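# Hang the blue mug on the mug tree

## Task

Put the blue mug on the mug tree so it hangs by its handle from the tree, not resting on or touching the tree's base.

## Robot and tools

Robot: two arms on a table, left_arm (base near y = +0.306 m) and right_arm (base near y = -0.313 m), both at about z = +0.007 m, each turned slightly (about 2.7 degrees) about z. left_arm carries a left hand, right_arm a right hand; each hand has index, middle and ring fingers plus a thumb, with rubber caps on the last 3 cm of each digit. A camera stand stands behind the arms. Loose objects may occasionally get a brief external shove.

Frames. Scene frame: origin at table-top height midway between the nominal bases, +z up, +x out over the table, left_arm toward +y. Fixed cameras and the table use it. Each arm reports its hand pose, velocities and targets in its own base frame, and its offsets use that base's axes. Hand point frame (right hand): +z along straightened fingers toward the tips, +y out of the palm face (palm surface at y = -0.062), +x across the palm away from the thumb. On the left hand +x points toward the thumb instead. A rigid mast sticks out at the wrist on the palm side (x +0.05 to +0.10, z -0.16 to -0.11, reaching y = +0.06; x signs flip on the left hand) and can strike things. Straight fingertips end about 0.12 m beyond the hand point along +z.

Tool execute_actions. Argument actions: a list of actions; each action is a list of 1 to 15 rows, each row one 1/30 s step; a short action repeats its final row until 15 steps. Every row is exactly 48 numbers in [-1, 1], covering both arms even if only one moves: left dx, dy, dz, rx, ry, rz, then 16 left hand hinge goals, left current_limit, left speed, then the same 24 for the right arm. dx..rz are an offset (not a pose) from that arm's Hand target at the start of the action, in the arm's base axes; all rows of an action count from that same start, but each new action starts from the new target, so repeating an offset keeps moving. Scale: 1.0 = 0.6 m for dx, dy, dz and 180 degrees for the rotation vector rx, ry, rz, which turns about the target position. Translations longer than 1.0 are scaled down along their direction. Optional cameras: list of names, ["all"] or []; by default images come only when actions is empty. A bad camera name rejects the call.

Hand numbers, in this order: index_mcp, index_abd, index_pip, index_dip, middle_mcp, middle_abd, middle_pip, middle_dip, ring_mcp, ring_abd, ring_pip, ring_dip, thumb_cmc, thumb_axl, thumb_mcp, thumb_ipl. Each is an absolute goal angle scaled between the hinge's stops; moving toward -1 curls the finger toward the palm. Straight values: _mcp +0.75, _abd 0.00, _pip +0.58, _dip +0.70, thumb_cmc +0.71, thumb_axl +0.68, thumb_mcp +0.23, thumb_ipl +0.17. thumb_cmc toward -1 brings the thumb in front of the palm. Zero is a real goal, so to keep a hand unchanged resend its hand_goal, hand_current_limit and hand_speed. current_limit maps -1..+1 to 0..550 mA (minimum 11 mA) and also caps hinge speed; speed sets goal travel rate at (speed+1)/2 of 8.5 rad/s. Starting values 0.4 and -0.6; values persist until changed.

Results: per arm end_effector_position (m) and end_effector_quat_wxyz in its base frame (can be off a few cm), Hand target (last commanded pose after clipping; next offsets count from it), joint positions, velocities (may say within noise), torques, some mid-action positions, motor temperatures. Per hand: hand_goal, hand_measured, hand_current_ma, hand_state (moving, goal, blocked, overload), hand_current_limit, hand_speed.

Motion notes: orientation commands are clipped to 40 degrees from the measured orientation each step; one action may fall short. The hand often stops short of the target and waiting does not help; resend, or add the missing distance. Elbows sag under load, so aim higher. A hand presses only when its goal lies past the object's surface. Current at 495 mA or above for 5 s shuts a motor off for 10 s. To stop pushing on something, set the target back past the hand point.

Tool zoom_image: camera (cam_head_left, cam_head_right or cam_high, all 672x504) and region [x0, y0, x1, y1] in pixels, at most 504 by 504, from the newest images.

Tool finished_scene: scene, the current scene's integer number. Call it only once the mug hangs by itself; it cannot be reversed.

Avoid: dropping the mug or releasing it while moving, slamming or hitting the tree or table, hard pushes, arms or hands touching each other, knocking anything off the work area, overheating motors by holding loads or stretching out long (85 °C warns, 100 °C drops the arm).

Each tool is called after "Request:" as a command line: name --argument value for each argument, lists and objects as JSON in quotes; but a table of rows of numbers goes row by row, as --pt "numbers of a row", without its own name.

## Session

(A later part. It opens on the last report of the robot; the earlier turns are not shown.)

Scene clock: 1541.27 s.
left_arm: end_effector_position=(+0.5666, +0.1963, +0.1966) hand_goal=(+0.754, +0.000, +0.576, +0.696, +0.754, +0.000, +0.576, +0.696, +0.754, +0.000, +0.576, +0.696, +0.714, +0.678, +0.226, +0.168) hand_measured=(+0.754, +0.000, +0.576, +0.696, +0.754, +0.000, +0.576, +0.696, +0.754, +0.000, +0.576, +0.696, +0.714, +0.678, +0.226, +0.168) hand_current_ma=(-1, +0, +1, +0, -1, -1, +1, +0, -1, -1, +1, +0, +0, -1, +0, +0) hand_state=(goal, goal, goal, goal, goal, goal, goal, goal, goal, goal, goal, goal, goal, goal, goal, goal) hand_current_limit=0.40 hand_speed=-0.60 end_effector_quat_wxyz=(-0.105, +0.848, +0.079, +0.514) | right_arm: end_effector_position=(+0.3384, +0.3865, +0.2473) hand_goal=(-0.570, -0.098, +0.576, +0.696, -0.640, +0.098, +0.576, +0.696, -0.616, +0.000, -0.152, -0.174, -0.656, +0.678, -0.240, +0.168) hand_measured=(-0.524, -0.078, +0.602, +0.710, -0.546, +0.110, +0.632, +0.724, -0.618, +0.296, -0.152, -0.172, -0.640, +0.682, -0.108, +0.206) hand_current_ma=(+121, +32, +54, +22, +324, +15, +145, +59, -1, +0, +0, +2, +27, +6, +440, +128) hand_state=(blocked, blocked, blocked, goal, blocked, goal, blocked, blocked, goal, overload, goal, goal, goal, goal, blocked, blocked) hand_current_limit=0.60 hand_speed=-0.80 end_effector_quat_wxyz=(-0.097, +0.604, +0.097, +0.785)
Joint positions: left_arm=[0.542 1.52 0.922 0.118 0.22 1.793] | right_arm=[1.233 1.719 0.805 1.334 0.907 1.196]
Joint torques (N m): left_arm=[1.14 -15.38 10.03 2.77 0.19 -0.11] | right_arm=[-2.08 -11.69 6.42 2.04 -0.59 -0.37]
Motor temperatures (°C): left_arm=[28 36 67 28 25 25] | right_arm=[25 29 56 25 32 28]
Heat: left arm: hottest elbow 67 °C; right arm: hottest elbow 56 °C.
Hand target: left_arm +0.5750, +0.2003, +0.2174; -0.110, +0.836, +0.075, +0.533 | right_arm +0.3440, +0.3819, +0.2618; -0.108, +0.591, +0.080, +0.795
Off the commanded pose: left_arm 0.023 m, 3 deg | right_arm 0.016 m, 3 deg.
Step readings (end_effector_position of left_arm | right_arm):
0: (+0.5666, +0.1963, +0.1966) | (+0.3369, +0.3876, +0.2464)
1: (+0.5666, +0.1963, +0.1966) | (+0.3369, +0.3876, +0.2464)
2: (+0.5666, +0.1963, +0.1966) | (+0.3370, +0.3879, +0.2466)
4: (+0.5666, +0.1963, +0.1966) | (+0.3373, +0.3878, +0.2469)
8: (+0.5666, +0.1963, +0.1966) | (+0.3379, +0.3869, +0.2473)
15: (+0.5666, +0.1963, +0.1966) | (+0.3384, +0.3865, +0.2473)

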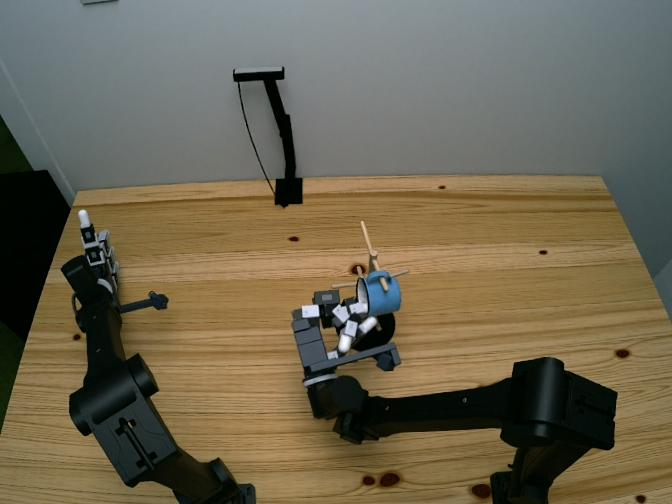

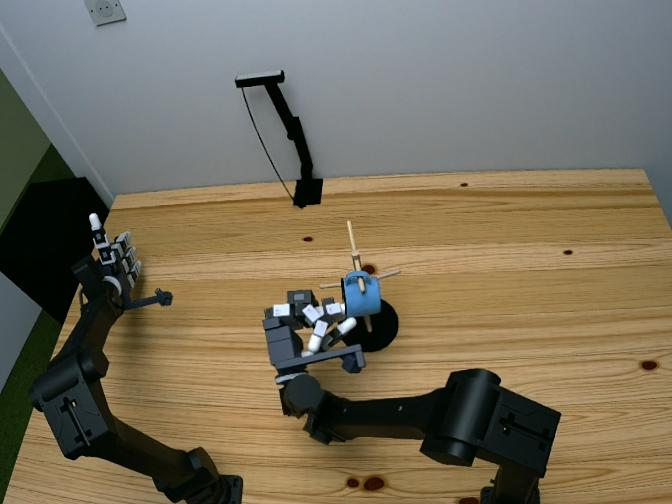

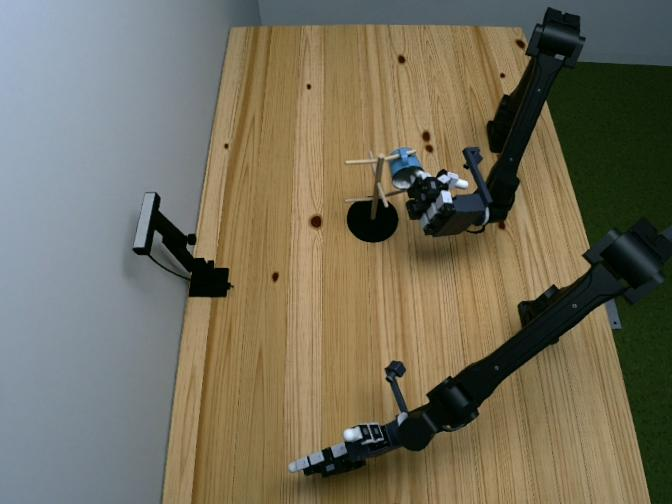

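Request:
execute_actions --actions '[[[0,0,0,0,0,0,0.754,0,0.576,0.696,0.754,0,0.576,0.696,0.754,0,0.576,0.696,0.714,0.678,0.226,0.168,0.4,-0.6,0,0,-0.004,0,0,0,-0.57,-0.098,0.5766,0.6957,-0.64,0.098,0.5766,0.6957,-0.617,0,-0.153,-0.174,-0.657,0.677,-0.24,0.168,0.6,-0.8],[0,0,0,0,0,0,0.754,0,0.576,0.696,0.754,0,0.576,0.696,0.754,0,0.576,0.696,0.714,0.678,0.226,0.168,0.4,-0.6,0,0,-0.008,0,0,0,-0.57,-0.098,0.5766,0.6957,-0.64,0.098,0.5766,0.6957,-0.617,0,-0.153,-0.174,-0.657,0.677,-0.24,0.168,0.6,-0.8],[0,0,0,0,0,0,0.754,0,0.576,0.696,0.754,0,0.576,0.696,0.754,0,0.576,0.696,0.714,0.678,0.226,0.168,0.4,-0.6,0,-0.001,-0.013,0,0,0,-0.57,-0.098,0.5766,0.6957,-0.64,0.098,0.5766,0.6957,-0.617,0,-0.153,-0.174,-0.657,0.677,-0.24,0.168,0.6,-0.8]]]' --cameras '["cam_head_left", "cam_head_right", "cam_high"]'

Request:
zoom_image --camera "cam_high" --region '[375, 120, 435, 180]'

Request:
zoom_image --camera "cam_head_left" --region '[350, 245, 410, 305]'

Request:
zoom_image --camera "cam_head_right" --region '[330, 245, 390, 305]'

Scene clock: 1553.63 s.
left_arm: end_effector_position=(+0.5666, +0.1963, +0.1966) hand_goal=(+0.754, +0.000, +0.576, +0.696, +0.754, +0.000, +0.576, +0.696, +0.754, +0.000, +0.576, +0.696, +0.714, +0.678, +0.226, +0.168) hand_measured=(+0.754, +0.000, +0.576, +0.696, +0.754, +0.000, +0.576, +0.696, +0.754, +0.000, +0.576, +0.696, +0.714, +0.678, +0.226, +0.168) hand_current_ma=(-1, +0, +1, +0, -1, -1, +1, +0, -1, -1, +1, +0, +0, -1, +0, +0) hand_state=(goal, goal, goal, goal, goal, goal, goal, goal, goal, goal, goal, goal, goal, goal, goal, goal) hand_current_limit=0.40 hand_speed=-0.60 end_effector_quat_wxyz=(-0.105, +0.848, +0.079, +0.514) | right_arm: end_effector_position=(+0.3380, +0.3854, +0.2491) hand_goal=(-0.570, -0.098, +0.576, +0.696, -0.640, +0.098, +0.576, +0.696, -0.616, +0.000, -0.152, -0.174, -0.656, +0.678, -0.240, +0.168) hand_measured=(-0.524, -0.078, +0.602, +0.710, -0.546, +0.110, +0.632, +0.724, -0.618, +0.298, -0.152, -0.172, -0.640, +0.682, -0.108, +0.206) hand_current_ma=(+121, +32, +54, +22, +324, +15, +145, +59, -1, +0, +0, +2, +27, +6, +440, +128) hand_state=(blocked, blocked, blocked, goal, blocked, goal, blocked, blocked, goal, overload, goal, goal, goal, goal, blocked, blocked) hand_current_limit=0.60 hand_speed=-0.80 end_effector_quat_wxyz=(-0.104, +0.600, +0.089, +0.788)
Joint positions: left_arm=[0.542 1.52 0.922 0.118 0.22 1.793] | right_arm=[1.233 1.72 0.805 1.357 0.907 1.197]
Joint torques (N m): left_arm=[1.08 -15.38 10.02 2.78 0.2 -0.11] | right_arm=[-1.73 -10.29 6 2.11 -0.62 -0.38]
Motor temperatures (°C): left_arm=[28 36 67 28 25 25] | right_arm=[25 29 55 25 32 28]
Heat: left arm: hottest elbow 67 °C; right arm: hottest elbow 55 °C.
Hand target: left_arm +0.5750, +0.2003, +0.2174; -0.110, +0.836, +0.075, +0.533 | right_arm +0.3440, +0.3813, +0.2541; -0.108, +0.591, +0.080, +0.795
Off the commanded pose: left_arm 0.023 m, 3 deg | right_arm 0.009 m, 2 deg.
Step readings (end_effector_position of left_arm | right_arm):
0: (+0.5666, +0.1963, +0.1966) | (+0.3384, +0.3865, +0.2473)
1: (+0.5666, +0.1963, +0.1966) | (+0.3384, +0.3864, +0.2474)
2: (+0.5666, +0.1963, +0.1966) | (+0.3383, +0.3863, +0.2475)
4: (+0.5666, +0.1963, +0.1966) | (+0.3381, +0.3858, +0.2486)
8: (+0.5666, +0.1963, +0.1966) | (+0.3380, +0.3854, +0.2491)
15: (+0.5666, +0.1963, +0.1966) | (+0.3380, +0.3854, +0.2491)

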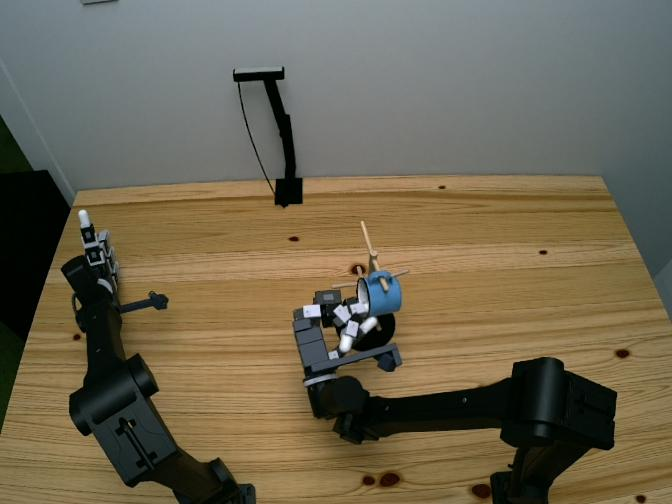

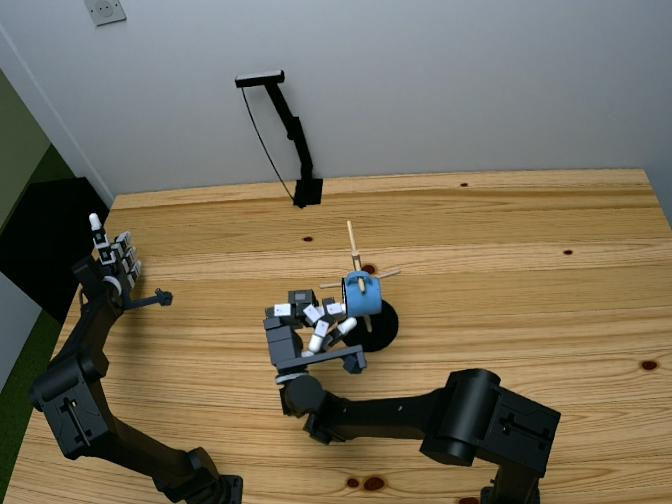

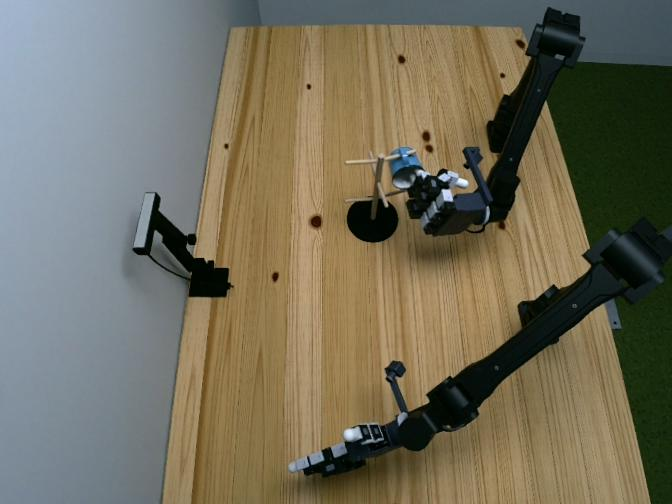

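Scaled by 8.400 from the camera's 672x504 image, which has a finer 960x720 frame.

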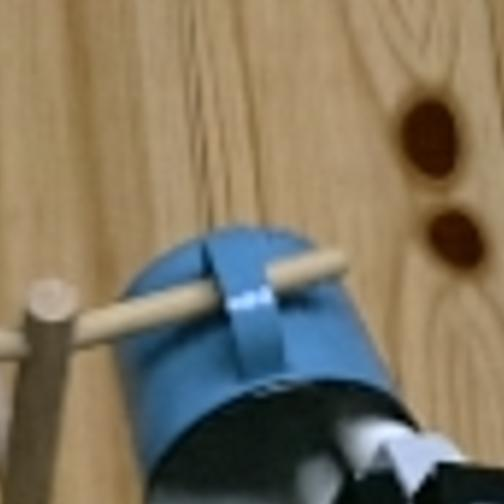

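Scaled by 8.400 from the camera's 672x504 image, which has a finer 960x720 frame.

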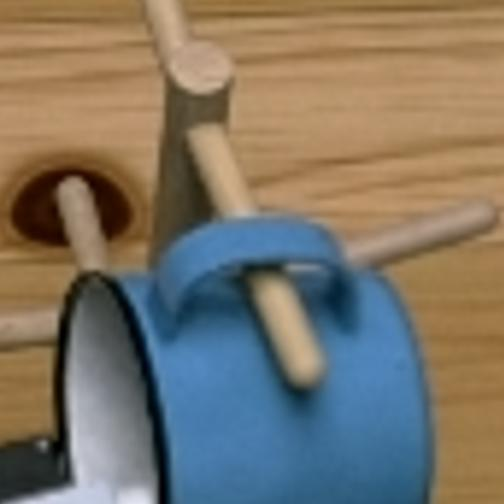

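Scaled by 8.400 from the camera's 672x504 image, which has a finer 960x720 frame.

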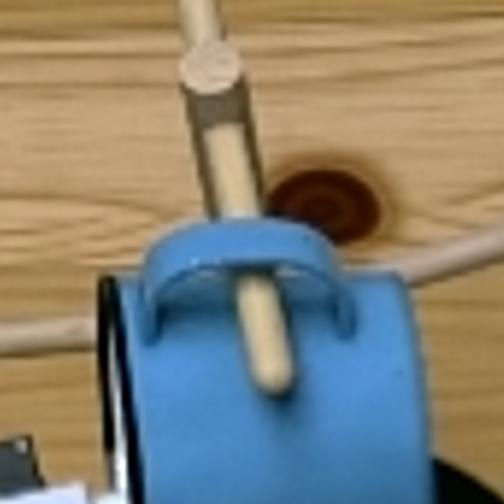

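Request:
execute_actions --actions '[[[0,0,0,0,0,0,0.754,0,0.576,0.696,0.754,0,0.576,0.696,0.754,0,0.576,0.696,0.714,0.678,0.226,0.168,0.4,-0.6,0,0,-0.004,0,0,0,-0.57,-0.098,0.5766,0.6957,-0.64,0.098,0.5766,0.6957,-0.617,0,-0.153,-0.174,-0.657,0.677,-0.24,0.168,0.6,-0.8],[0,0,0,0,0,0,0.754,0,0.576,0.696,0.754,0,0.576,0.696,0.754,0,0.576,0.696,0.714,0.678,0.226,0.168,0.4,-0.6,0,0,-0.008,0,0,0,-0.57,-0.098,0.5766,0.6957,-0.64,0.098,0.5766,0.6957,-0.617,0,-0.153,-0.174,-0.657,0.677,-0.24,0.168,0.6,-0.8],[0,0,0,0,0,0,0.754,0,0.576,0.696,0.754,0,0.576,0.696,0.754,0,0.576,0.696,0.714,0.678,0.226,0.168,0.4,-0.6,0,0,-0.012,0,0,0,-0.57,-0.098,0.5766,0.6957,-0.64,0.098,0.5766,0.6957,-0.617,0,-0.153,-0.174,-0.657,0.677,-0.24,0.168,0.6,-0.8]]]' --cameras '["cam_head_left", "cam_head_right", "cam_high"]'

Request:
zoom_image --camera "cam_high" --region '[375, 120, 435, 180]'

Request:
zoom_image --camera "cam_head_left" --region '[350, 245, 410, 305]'

Request:
zoom_image --camera "cam_head_right" --region '[330, 245, 390, 305]'

Scene clock: 1565.80 s.
left_arm: end_effector_position=(+0.5666, +0.1963, +0.1966) hand_goal=(+0.754, +0.000, +0.576, +0.696, +0.754, +0.000, +0.576, +0.696, +0.754, +0.000, +0.576, +0.696, +0.714, +0.678, +0.226, +0.168) hand_measured=(+0.754, +0.000, +0.576, +0.696, +0.754, +0.000, +0.576, +0.696, +0.754, +0.000, +0.576, +0.696, +0.714, +0.678, +0.226, +0.168) hand_current_ma=(-1, +0, +1, +0, -1, -1, +1, +0, -1, -1, +1, +0, +0, -1, +0, +0) hand_state=(goal, goal, goal, goal, goal, goal, goal, goal, goal, goal, goal, goal, goal, goal, goal, goal) hand_current_limit=0.40 hand_speed=-0.60 end_effector_quat_wxyz=(-0.105, +0.848, +0.079, +0.514) | right_arm: end_effector_position=(+0.3390, +0.3854, +0.2410) hand_goal=(-0.570, -0.098, +0.576, +0.696, -0.640, +0.098, +0.576, +0.696, -0.616, +0.000, -0.152, -0.174, -0.656, +0.678, -0.240, +0.168) hand_measured=(-0.524, -0.078, +0.602, +0.710, -0.546, +0.110, +0.632, +0.724, -0.618, +0.298, -0.152, -0.172, -0.640, +0.682, -0.108, +0.206) hand_current_ma=(+121, +32, +54, +22, +324, +14, +145, +59, -1, +0, +0, +2, +27, +6, +440, +128) hand_state=(blocked, blocked, blocked, goal, blocked, goal, blocked, blocked, goal, overload, goal, goal, goal, goal, blocked, blocked) hand_current_limit=0.60 hand_speed=-0.80 end_effector_quat_wxyz=(-0.103, +0.600, +0.090, +0.788)
Joint positions: left_arm=[0.542 1.52 0.922 0.118 0.22 1.793] | right_arm=[1.23 1.741 0.802 1.379 0.904 1.197]
Joint torques (N m): left_arm=[1.14 -15.38 10.03 2.78 0.19 -0.11] | right_arm=[-1.79 -10.75 5.83 2.04 -0.53 -0.36]
Motor temperatures (°C): left_arm=[28 36 67 28 25 25] | right_arm=[25 29 54 25 32 28]
Heat: left arm: hottest elbow 67 °C; right arm: hottest elbow 54 °C.
Hand target: left_arm +0.5750, +0.2003, +0.2174; -0.110, +0.836, +0.075, +0.533 | right_arm +0.3440, +0.3814, +0.2468; -0.108, +0.591, +0.080, +0.795
Off the commanded pose: left_arm 0.023 m, 3 deg | right_arm 0.009 m, 2 deg.
Step readings (end_effector_position of left_arm | right_arm):
0: (+0.5666, +0.1963, +0.1966) | (+0.3380, +0.3854, +0.2491)
1: (+0.5666, +0.1963, +0.1966) | (+0.3380, +0.3854, +0.2489)
2: (+0.5666, +0.1963, +0.1966) | (+0.3380, +0.3854, +0.2487)
4: (+0.5666, +0.1963, +0.1966) | (+0.3380, +0.3854, +0.2473)
8: (+0.5666, +0.1963, +0.1966) | (+0.3382, +0.3862, +0.2419)
15: (+0.5666, +0.1963, +0.1966) | (+0.3390, +0.3854, +0.2410)

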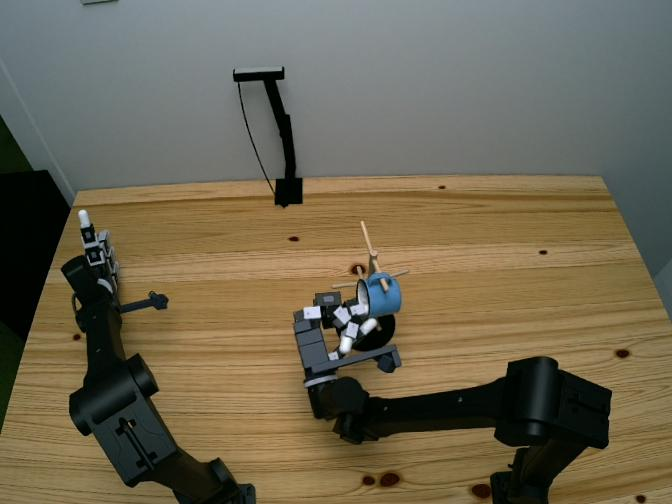

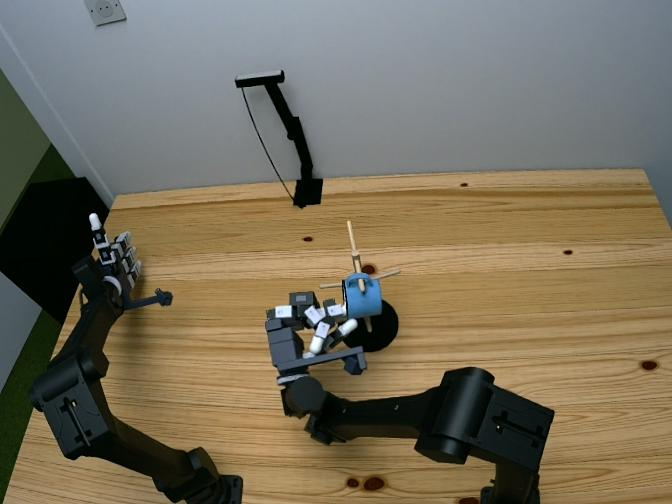

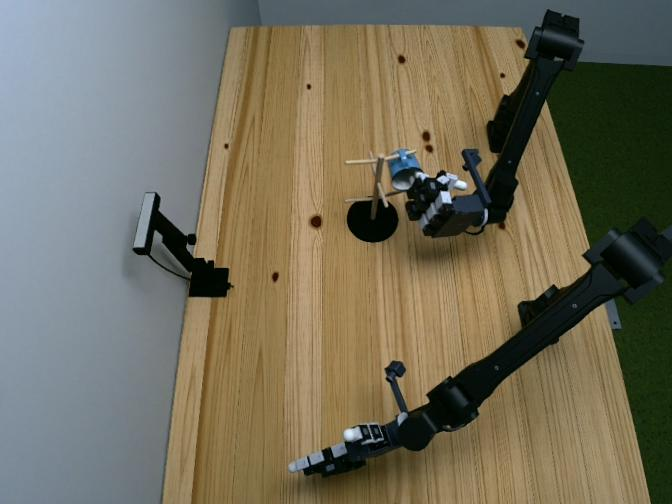

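Scaled by 8.400 from the camera's 672x504 image, which has a finer 960x720 frame.

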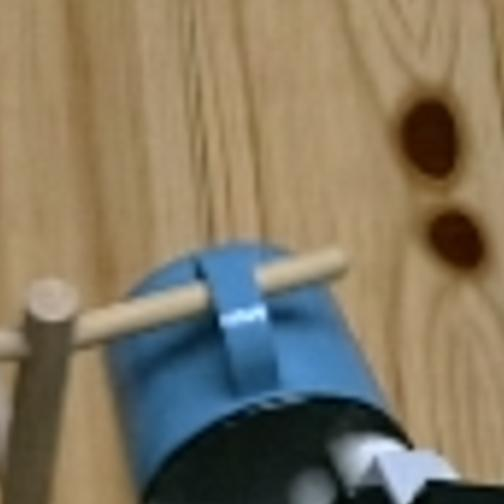

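Scaled by 8.400 from the camera's 672x504 image, which has a finer 960x720 frame.

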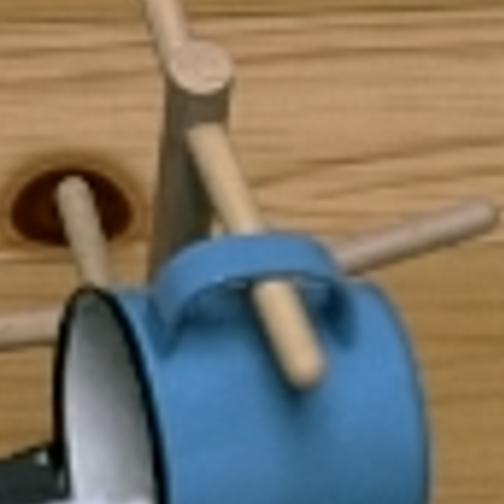

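Scaled by 8.400 from the camera's 672x504 image, which has a finer 960x720 frame.

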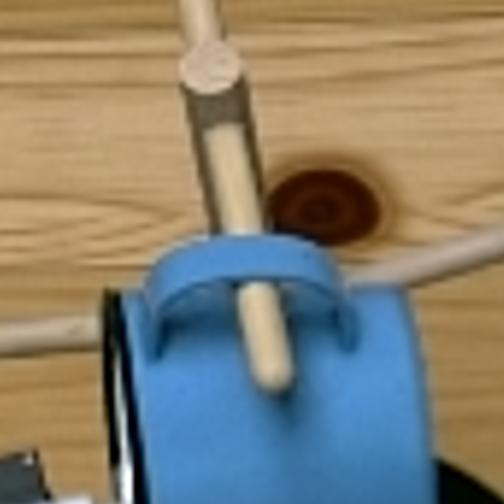

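Request:
execute_actions --actions '[[[0,0,0,0,0,0,0.754,0,0.576,0.696,0.754,0,0.576,0.696,0.754,0,0.576,0.696,0.714,0.678,0.226,0.168,0.4,-0.6,0,0,-0.004,0,0,0,-0.57,-0.098,0.5766,0.6957,-0.64,0.098,0.5766,0.6957,-0.617,0,-0.153,-0.174,-0.657,0.677,-0.24,0.168,0.6,-0.8],[0,0,0,0,0,0,0.754,0,0.576,0.696,0.754,0,0.576,0.696,0.754,0,0.576,0.696,0.714,0.678,0.226,0.168,0.4,-0.6,0,0,-0.008,0,0,0,-0.57,-0.098,0.5766,0.6957,-0.64,0.098,0.5766,0.6957,-0.617,0,-0.153,-0.174,-0.657,0.677,-0.24,0.168,0.6,-0.8]]]' --cameras '["cam_head_left", "cam_head_right", "cam_high"]'

Request:
zoom_image --camera "cam_high" --region '[375, 120, 435, 180]'

Request:
zoom_image --camera "cam_head_left" --region '[350, 245, 410, 305]'

Request:
zoom_image --camera "cam_head_right" --region '[330, 245, 390, 305]'

Scene clock: 1578.27 s.
left_arm: end_effector_position=(+0.5666, +0.1963, +0.1966) hand_goal=(+0.754, +0.000, +0.576, +0.696, +0.754, +0.000, +0.576, +0.696, +0.754, +0.000, +0.576, +0.696, +0.714, +0.678, +0.226, +0.168) hand_measured=(+0.754, +0.000, +0.576, +0.696, +0.754, +0.000, +0.576, +0.696, +0.754, +0.000, +0.576, +0.696, +0.714, +0.678, +0.226, +0.168) hand_current_ma=(-1, +0, +1, +0, -1, -1, +1, +0, -1, -1, +1, +0, +0, -1, +0, +0) hand_state=(goal, goal, goal, goal, goal, goal, goal, goal, goal, goal, goal, goal, goal, goal, goal, goal) hand_current_limit=0.40 hand_speed=-0.60 end_effector_quat_wxyz=(-0.105, +0.848, +0.079, +0.514) | right_arm: end_effector_position=(+0.3389, +0.3853, +0.2405) hand_goal=(-0.570, -0.098, +0.576, +0.696, -0.640, +0.098, +0.576, +0.696, -0.616, +0.000, -0.152, -0.174, -0.656, +0.678, -0.240, +0.168) hand_measured=(-0.524, -0.078, +0.602, +0.710, -0.546, +0.110, +0.632, +0.724, -0.618, +0.298, -0.152, -0.172, -0.640, +0.682, -0.108, +0.206) hand_current_ma=(+121, +32, +54, +22, +324, +14, +145, +59, -1, +0, +0, +2, +27, +6, +440, +128) hand_state=(blocked, blocked, blocked, goal, blocked, goal, blocked, blocked, goal, overload, goal, goal, goal, goal, blocked, blocked) hand_current_limit=0.60 hand_speed=-0.80 end_effector_quat_wxyz=(-0.106, +0.598, +0.087, +0.790)
Joint positions: left_arm=[0.542 1.52 0.922 0.118 0.22 1.793] | right_arm=[1.23 1.745 0.802 1.394 0.902 1.197]
Joint torques (N m): left_arm=[1.14 -15.38 10.04 2.78 0.19 -0.11] | right_arm=[-1.85 -10.05 5.65 1.92 -0.5 -0.37]
Motor temperatures (°C): left_arm=[28 36 67 28 25 25] | right_arm=[25 29 53 25 32 28]
Heat: left arm: hottest elbow 67 °C; right arm: hottest elbow 53 °C.
Hand target: left_arm +0.5750, +0.2003, +0.2174; -0.110, +0.836, +0.075, +0.533 | right_arm +0.3440, +0.3814, +0.2421; -0.108, +0.591, +0.080, +0.795
Off the commanded pose: left_arm 0.023 m, 3 deg | right_arm 0.007 m, 1 deg.
Step readings (end_effector_position of left_arm | right_arm):
0: (+0.5666, +0.1963, +0.1966) | (+0.3390, +0.3854, +0.2410)
1: (+0.5666, +0.1963, +0.1966) | (+0.3390, +0.3854, +0.2410)
2: (+0.5666, +0.1963, +0.1966) | (+0.3390, +0.3853, +0.2409)
4: (+0.5666, +0.1963, +0.1966) | (+0.3390, +0.3854, +0.2408)
8: (+0.5666, +0.1963, +0.1966) | (+0.3390, +0.3854, +0.2404)
15: (+0.5666, +0.1963, +0.1966) | (+0.3389, +0.3853, +0.2405)

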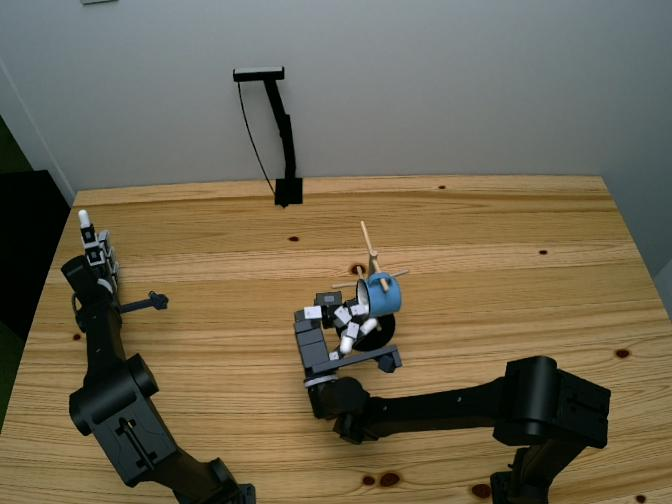

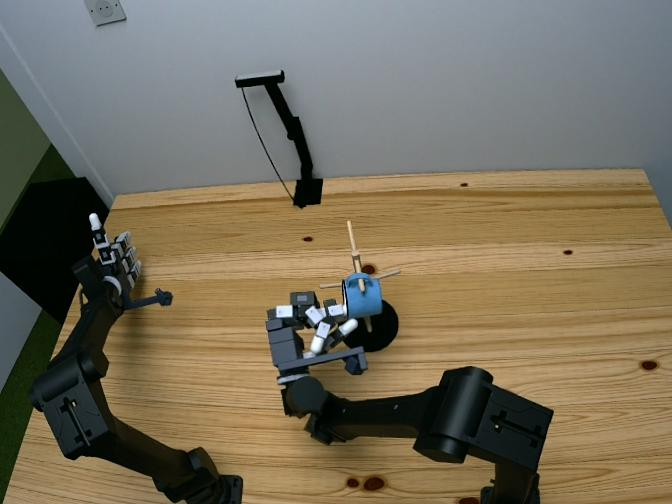

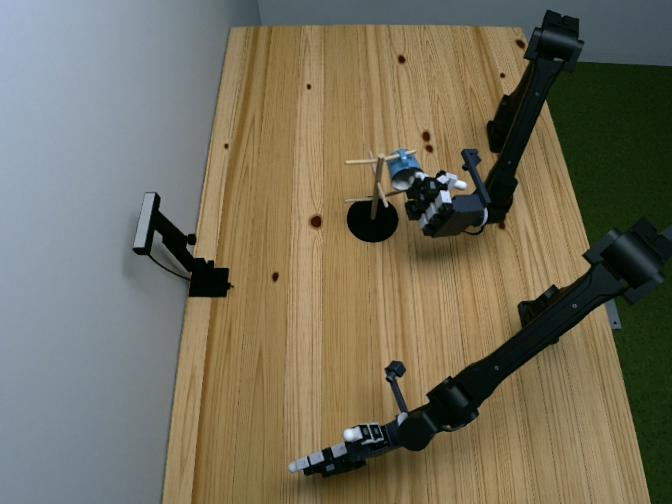

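Scaled by 8.400 from the camera's 672x504 image, which has a finer 960x720 frame.

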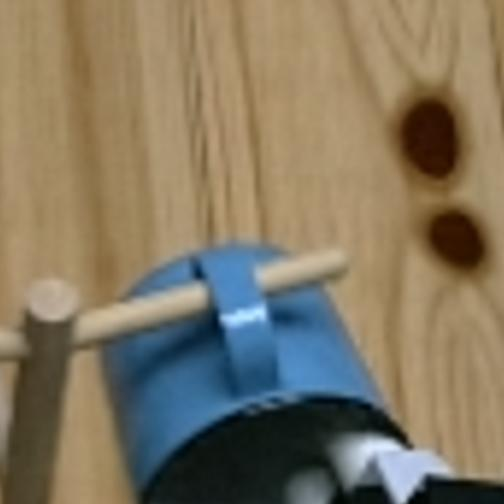

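Scaled by 8.400 from the camera's 672x504 image, which has a finer 960x720 frame.

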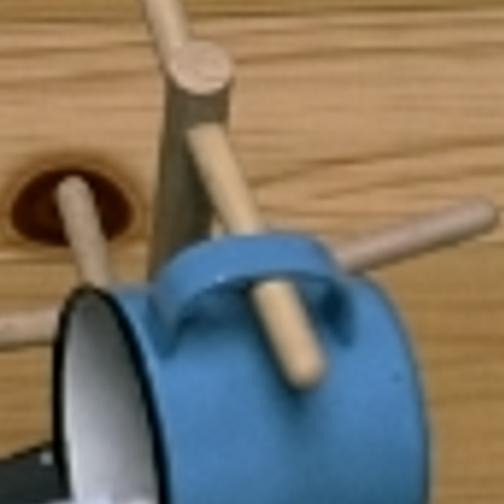

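Scaled by 8.400 from the camera's 672x504 image, which has a finer 960x720 frame.

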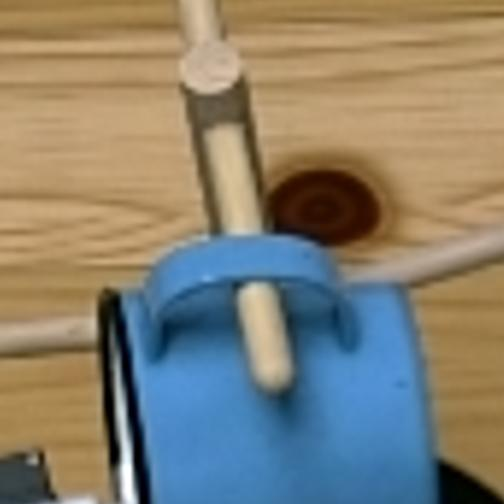

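Request:
execute_actions --actions '[[[0,0,0,0,0,0,0.754,0,0.576,0.696,0.754,0,0.576,0.696,0.754,0,0.576,0.696,0.714,0.678,0.226,0.168,0.4,-0.6,0,0,-0.004,0,0,0,-0.57,-0.098,0.5766,0.6957,-0.64,0.098,0.5766,0.6957,-0.617,0,-0.153,-0.174,-0.657,0.677,-0.24,0.168,0.6,-0.8],[0,0,0,0,0,0,0.754,0,0.576,0.696,0.754,0,0.576,0.696,0.754,0,0.576,0.696,0.714,0.678,0.226,0.168,0.4,-0.6,0,0,-0.008,0,0,0,-0.57,-0.098,0.5766,0.6957,-0.64,0.098,0.5766,0.6957,-0.617,0,-0.153,-0.174,-0.657,0.677,-0.24,0.168,0.6,-0.8]]]' --cameras '["cam_head_left", "cam_head_right", "cam_high"]'

Request:
zoom_image --camera "cam_high" --region '[375, 120, 435, 180]'

Request:
zoom_image --camera "cam_head_left" --region '[350, 245, 410, 305]'

Scene clock: 1595.77 s.
left_arm: end_effector_position=(+0.5666, +0.1963, +0.1966) hand_goal=(+0.754, +0.000, +0.576, +0.696, +0.754, +0.000, +0.576, +0.696, +0.754, +0.000, +0.576, +0.696, +0.714, +0.678, +0.226, +0.168) hand_measured=(+0.754, +0.000, +0.576, +0.696, +0.754, +0.000, +0.576, +0.696, +0.754, +0.000, +0.576, +0.696, +0.714, +0.678, +0.226, +0.168) hand_current_ma=(-1, +0, +1, +0, -1, -1, +1, +0, -1, -1, +1, +0, +0, -1, +0, +0) hand_state=(goal, goal, goal, goal, goal, goal, goal, goal, goal, goal, goal, goal, goal, goal, goal, goal) hand_current_limit=0.40 hand_speed=-0.60 end_effector_quat_wxyz=(-0.105, +0.848, +0.079, +0.514) | right_arm: end_effector_position=(+0.3391, +0.3860, +0.2381) hand_goal=(-0.570, -0.098, +0.576, +0.696, -0.640, +0.098, +0.576, +0.696, -0.616, +0.000, -0.152, -0.174, -0.656, +0.678, -0.240, +0.168) hand_measured=(-0.524, -0.080, +0.602, +0.710, -0.548, +0.106, +0.632, +0.722, -0.618, +0.298, -0.152, -0.172, -0.640, +0.682, -0.108, +0.206) hand_current_ma=(+121, +27, +54, +22, +310, +10, +145, +52, -1, +0, +0, +2, +26, +6, +440, +128) hand_state=(blocked, goal, blocked, goal, blocked, goal, blocked, blocked, goal, overload, goal, goal, goal, goal, blocked, blocked) hand_current_limit=0.60 hand_speed=-0.80 end_effector_quat_wxyz=(-0.108, +0.596, +0.086, +0.791)
Joint positions: left_arm=[0.542 1.52 0.922 0.118 0.22 1.793] | right_arm=[1.23 1.754 0.802 1.408 0.899 1.197]
Joint torques (N m): left_arm=[1.14 -15.38 10.03 2.77 0.2 -0.12] | right_arm=[-1.79 -9.99 5.42 1.91 -0.39 -0.36]
Motor temperatures (°C): left_arm=[28 36 67 28 25 25] | right_arm=[25 29 52 25 32 28]
Heat: left arm: hottest elbow 67 °C; right arm: hottest elbow 52 °C.
Hand target: left_arm +0.5750, +0.2003, +0.2174; -0.110, +0.836, +0.075, +0.533 | right_arm +0.3440, +0.3814, +0.2373; -0.108, +0.591, +0.080, +0.795
Off the commanded pose: left_arm 0.023 m, 3 deg | right_arm 0.007 m, 1 deg.
Step readings (end_effector_position of left_arm | right_arm):
0: (+0.5666, +0.1963, +0.1966) | (+0.3389, +0.3853, +0.2405)
1: (+0.5666, +0.1963, +0.1966) | (+0.3390, +0.3854, +0.2403)
2: (+0.5666, +0.1963, +0.1966) | (+0.3389, +0.3853, +0.2401)
4: (+0.5666, +0.1963, +0.1966) | (+0.3390, +0.3857, +0.2399)
8: (+0.5666, +0.1963, +0.1966) | (+0.3390, +0.3859, +0.2385)
15: (+0.5666, +0.1963, +0.1966) | (+0.3391, +0.3860, +0.2381)

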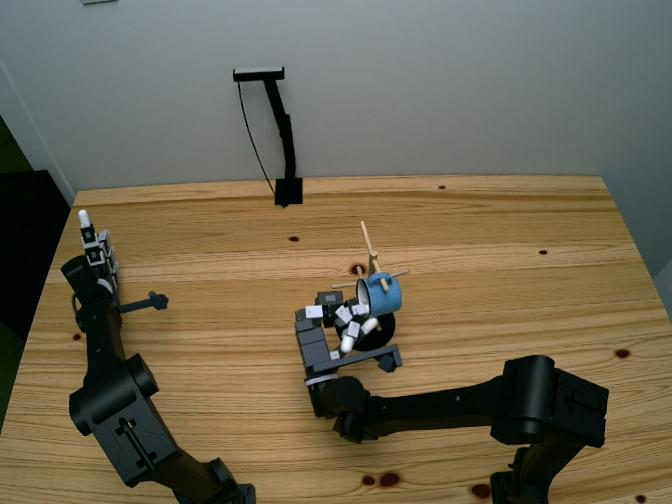

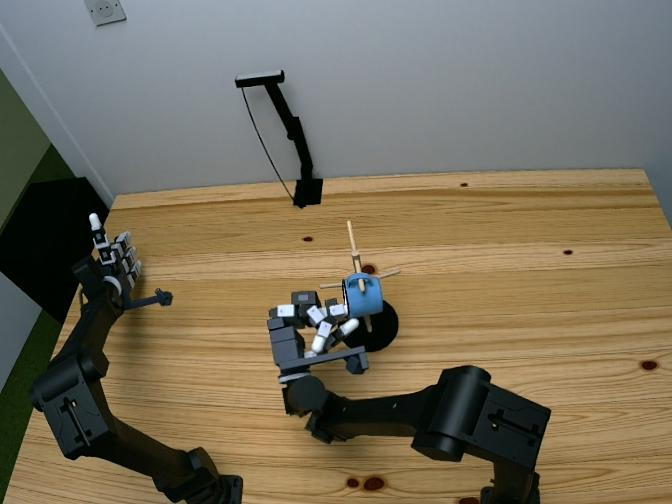

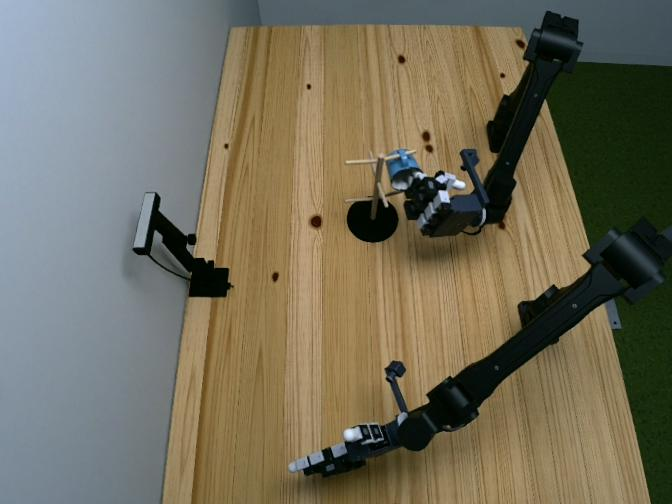

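Scaled by 8.400 from the camera's 672x504 image, which has a finer 960x720 frame.

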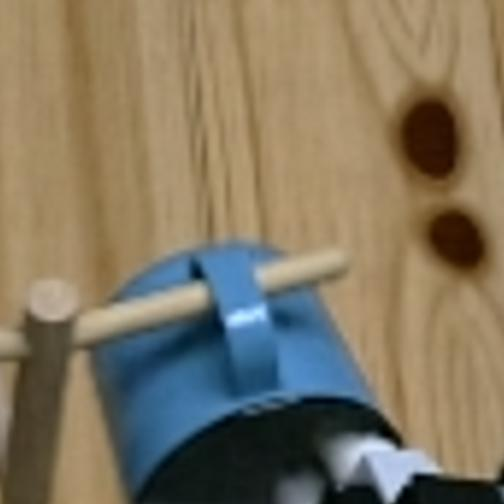

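Scaled by 8.400 from the camera's 672x504 image, which has a finer 960x720 frame.

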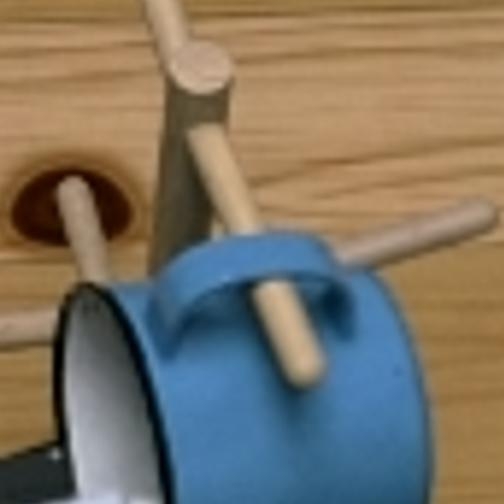

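Request:
execute_actions --actions '[[[0,0,0,0,0,0,0.754,0,0.576,0.696,0.754,0,0.576,0.696,0.754,0,0.576,0.696,0.714,0.678,0.226,0.168,0.4,-0.6,0,0,0,0,0,0,-0.54,-0.09,0.6,0.71,-0.57,0.1,0.632,0.722,-0.617,0,-0.153,-0.174,-0.64,0.682,-0.15,0.19,0.6,-0.9],[0,0,0,0,0,0,0.754,0,0.576,0.696,0.754,0,0.576,0.696,0.754,0,0.576,0.696,0.714,0.678,0.226,0.168,0.4,-0.6,0,0,0,0,0,0,-0.52,-0.08,0.602,0.71,-0.545,0.1,0.632,0.722,-0.617,0,-0.153,-0.174,-0.64,0.682,-0.1,0.206,0.6,-0.9]]]' --cameras '["cam_head_left", "cam_head_right", "cam_high"]'

Request:
zoom_image --camera "cam_head_left" --region '[330, 265, 420, 355]'

Request:
zoom_image --camera "cam_high" --region '[375, 135, 475, 235]'

Scene clock: 1616.43 s.
left_arm: end_effector_position=(+0.5666, +0.1963, +0.1966) hand_goal=(+0.754, +0.000, +0.576, +0.696, +0.754, +0.000, +0.576, +0.696, +0.754, +0.000, +0.576, +0.696, +0.714, +0.678, +0.226, +0.168) hand_measured=(+0.754, +0.000, +0.576, +0.696, +0.754, +0.000, +0.576, +0.696, +0.754, +0.000, +0.576, +0.696, +0.714, +0.678, +0.226, +0.168) hand_current_ma=(-1, +0, +1, +0, -1, -1, +1, +0, -1, -1, +1, +0, +0, -1, +0, +0) hand_state=(goal, goal, goal, goal, goal, goal, goal, goal, goal, goal, goal, goal, goal, goal, goal, goal) hand_current_limit=0.40 hand_speed=-0.60 end_effector_quat_wxyz=(-0.105, +0.848, +0.079, +0.514) | right_arm: end_effector_position=(+0.3391, +0.3861, +0.2376) hand_goal=(-0.520, -0.080, +0.602, +0.710, -0.544, +0.100, +0.632, +0.722, -0.616, +0.000, -0.152, -0.174, -0.640, +0.682, -0.100, +0.206) hand_measured=(-0.516, -0.076, +0.608, +0.714, -0.544, +0.108, +0.636, +0.726, -0.618, +0.298, -0.152, -0.172, -0.636, +0.682, -0.100, +0.210) hand_current_ma=(+5, +3, +9, +5, +0, +9, +5, +5, -1, +0, +0, +2, +5, +0, +0, +4) hand_state=(goal, goal, goal, goal, goal, goal, goal, goal, goal, overload, goal, goal, goal, goal, goal, goal) hand_current_limit=0.60 hand_speed=-0.90 end_effector_quat_wxyz=(-0.108, +0.596, +0.086, +0.791)
Joint positions: left_arm=[0.542 1.52 0.922 0.118 0.22 1.793] | right_arm=[1.23 1.755 0.802 1.408 0.899 1.197]
Joint torques (N m): left_arm=[1.14 -15.38 10.04 2.77 0.19 -0.11] | right_arm=[-1.67 -9.99 5.44 1.89 -0.4 -0.38]
Motor temperatures (°C): left_arm=[28 36 67 28 25 25] | right_arm=[25 29 51 25 31 28]
Heat: left arm: hottest elbow 67 °C; right arm: hottest elbow 51 °C.
Hand target: left_arm +0.5750, +0.2003, +0.2174; -0.110, +0.836, +0.075, +0.533 | right_arm +0.3440, +0.3814, +0.2372; -0.108, +0.591, +0.080, +0.795
Off the commanded pose: left_arm 0.023 m, 3 deg | right_arm 0.007 m, 1 deg.
Step readings (end_effector_position of left_arm | right_arm):
0: (+0.5666, +0.1963, +0.1966) | (+0.3391, +0.3860, +0.2381)
1: (+0.5666, +0.1963, +0.1966) | (+0.3391, +0.3860, +0.2381)
2: (+0.5666, +0.1963, +0.1966) | (+0.3391, +0.3860, +0.2381)
4: (+0.5666, +0.1963, +0.1966) | (+0.3391, +0.3860, +0.2380)
8: (+0.5666, +0.1963, +0.1966) | (+0.3391, +0.3861, +0.2376)
15: (+0.5666, +0.1963, +0.1966) | (+0.3391, +0.3861, +0.2376)

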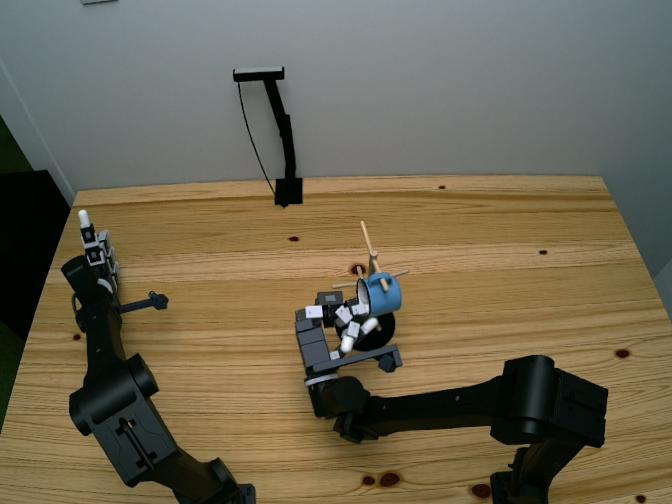

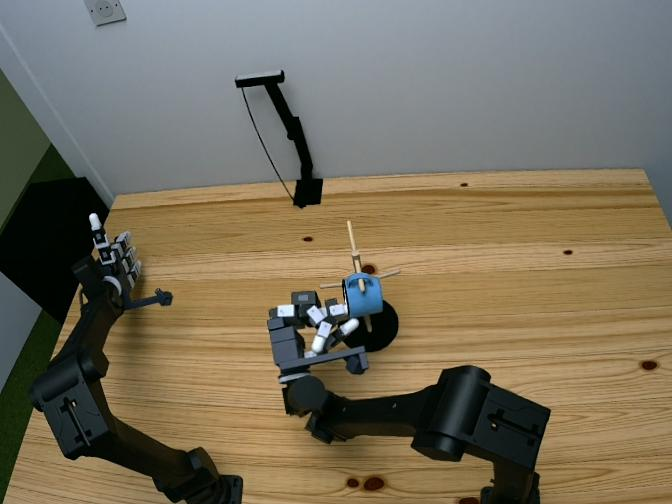

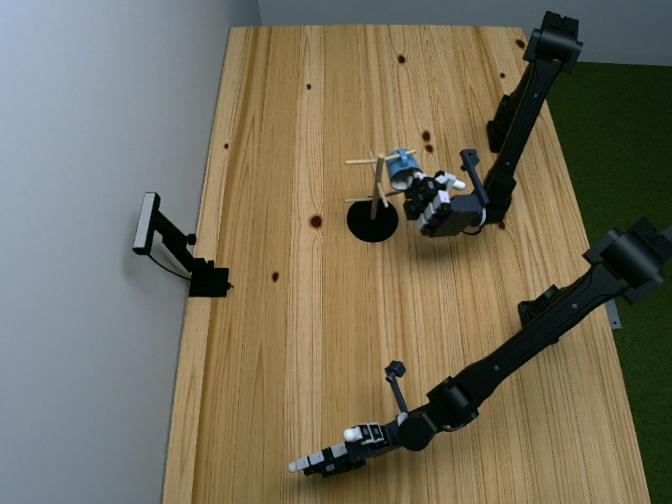

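Scaled by 5.600 from the camera's 672x504 image, which has a finer 960x720 frame.

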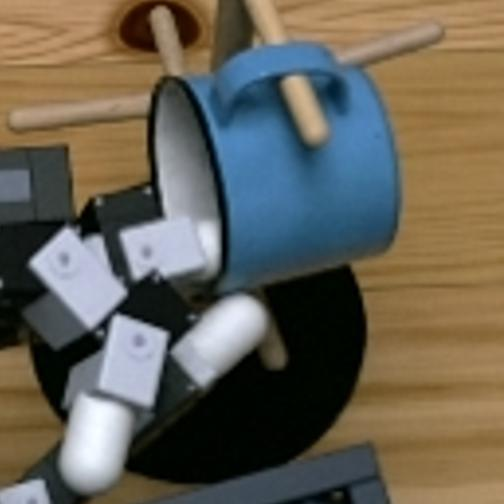

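Scaled by 5.040 from the camera's 672x504 image, which has a finer 960x720 frame.

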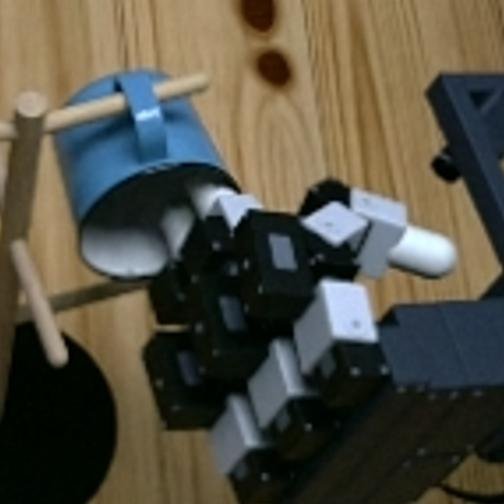

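Request:
execute_actions --actions '[[[0,0,0,0,0,0,0.754,0,0.576,0.696,0.754,0,0.576,0.696,0.754,0,0.576,0.696,0.714,0.678,0.226,0.168,0.4,-0.6,0,0,0,0,0,0,-0.51,-0.08,0.602,0.71,-0.535,0.1,0.632,0.722,-0.617,0,-0.153,-0.174,-0.64,0.682,-0.02,0.206,0.6,-0.94],[0,0,0,0,0,0,0.754,0,0.576,0.696,0.754,0,0.576,0.696,0.754,0,0.576,0.696,0.714,0.678,0.226,0.168,0.4,-0.6,0,0,0,0,0,0,-0.5,-0.08,0.602,0.71,-0.525,0.1,0.632,0.722,-0.617,0,-0.153,-0.174,-0.64,0.682,0.05,0.206,0.6,-0.94]]]' --cameras '["cam_head_left", "cam_head_right", "cam_high"]'

Request:
zoom_image --camera "cam_head_left" --region '[330, 265, 420, 355]'

Request:
zoom_image --camera "cam_high" --region '[375, 135, 475, 235]'

Scene clock: 1626.27 s.
left_arm: end_effector_position=(+0.5666, +0.1963, +0.1966) hand_goal=(+0.754, +0.000, +0.576, +0.696, +0.754, +0.000, +0.576, +0.696, +0.754, +0.000, +0.576, +0.696, +0.714, +0.678, +0.226, +0.168) hand_measured=(+0.754, +0.000, +0.576, +0.696, +0.754, +0.000, +0.576, +0.696, +0.754, +0.000, +0.576, +0.696, +0.714, +0.678, +0.226, +0.168) hand_current_ma=(-1, +0, +1, +0, -1, -1, +1, +0, -1, -1, +1, +0, +0, -1, +0, +0) hand_state=(goal, goal, goal, goal, goal, goal, goal, goal, goal, goal, goal, goal, goal, goal, goal, goal) hand_current_limit=0.40 hand_speed=-0.60 end_effector_quat_wxyz=(-0.105, +0.848, +0.079, +0.514) | right_arm: end_effector_position=(+0.3391, +0.3862, +0.2373) hand_goal=(-0.500, -0.080, +0.602, +0.710, -0.524, +0.100, +0.632, +0.722, -0.616, +0.000, -0.152, -0.174, -0.640, +0.682, +0.050, +0.206) hand_measured=(-0.506, -0.076, +0.604, +0.714, -0.532, +0.108, +0.634, +0.724, -0.618, +0.298, -0.152, -0.172, -0.634, +0.682, +0.048, +0.208) hand_current_ma=(-7, +3, +2, +3, -13, +9, +1, +2, -1, +0, +0, +2, +7, +0, -1, +3) hand_state=(goal, goal, goal, goal, goal, goal, goal, goal, goal, overload, goal, goal, goal, goal, goal, goal) hand_current_limit=0.60 hand_speed=-0.94 end_effector_quat_wxyz=(-0.108, +0.597, +0.087, +0.790)
Joint positions: left_arm=[0.542 1.52 0.922 0.118 0.22 1.793] | right_arm=[1.23 1.756 0.802 1.408 0.899 1.197]
Joint torques (N m): left_arm=[1.08 -15.44 10.03 2.77 0.19 -0.11] | right_arm=[-1.79 -10.11 5.5 1.92 -0.38 -0.37]
Motor temperatures (°C): left_arm=[28 36 67 28 25 25] | right_arm=[25 29 50 25 31 28]
Heat: left arm: hottest elbow 67 °C; right arm: hottest elbow 50 °C.
Hand target: left_arm +0.5750, +0.2003, +0.2174; -0.110, +0.836, +0.075, +0.533 | right_arm +0.3440, +0.3814, +0.2372; -0.108, +0.591, +0.080, +0.795
Off the commanded pose: left_arm 0.023 m, 3 deg | right_arm 0.007 m, 1 deg.
Step readings (end_effector_position of left_arm | right_arm):
0: (+0.5666, +0.1963, +0.1966) | (+0.3391, +0.3861, +0.2376)
1: (+0.5666, +0.1963, +0.1966) | (+0.3391, +0.3861, +0.2376)
2: (+0.5666, +0.1963, +0.1966) | (+0.3391, +0.3861, +0.2376)
4: (+0.5666, +0.1963, +0.1966) | (+0.3391, +0.3861, +0.2376)
8: (+0.5666, +0.1963, +0.1966) | (+0.3391, +0.3862, +0.2373)
15: (+0.5666, +0.1963, +0.1966) | (+0.3391, +0.3862, +0.2373)

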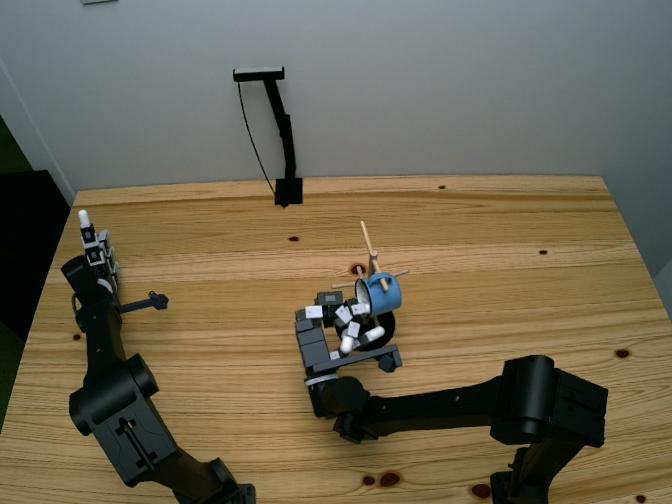

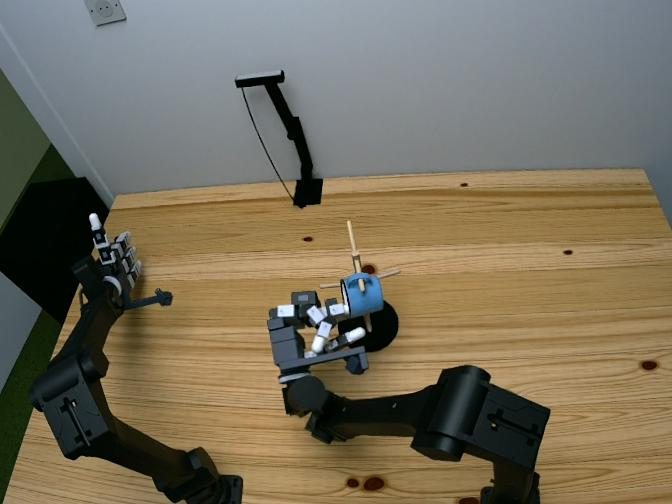

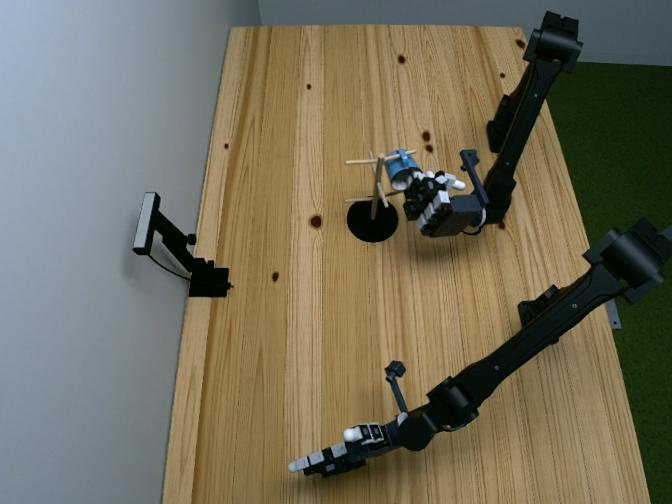

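Scaled by 5.600 from the camera's 672x504 image, which has a finer 960x720 frame.

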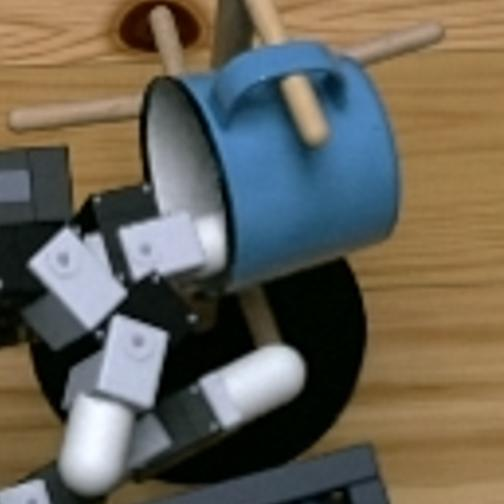

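Scaled by 5.040 from the camera's 672x504 image, which has a finer 960x720 frame.

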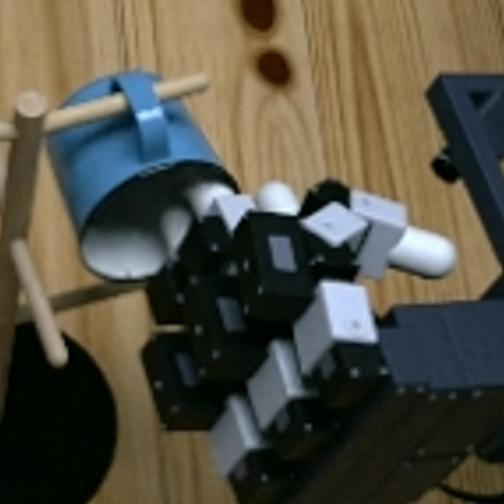

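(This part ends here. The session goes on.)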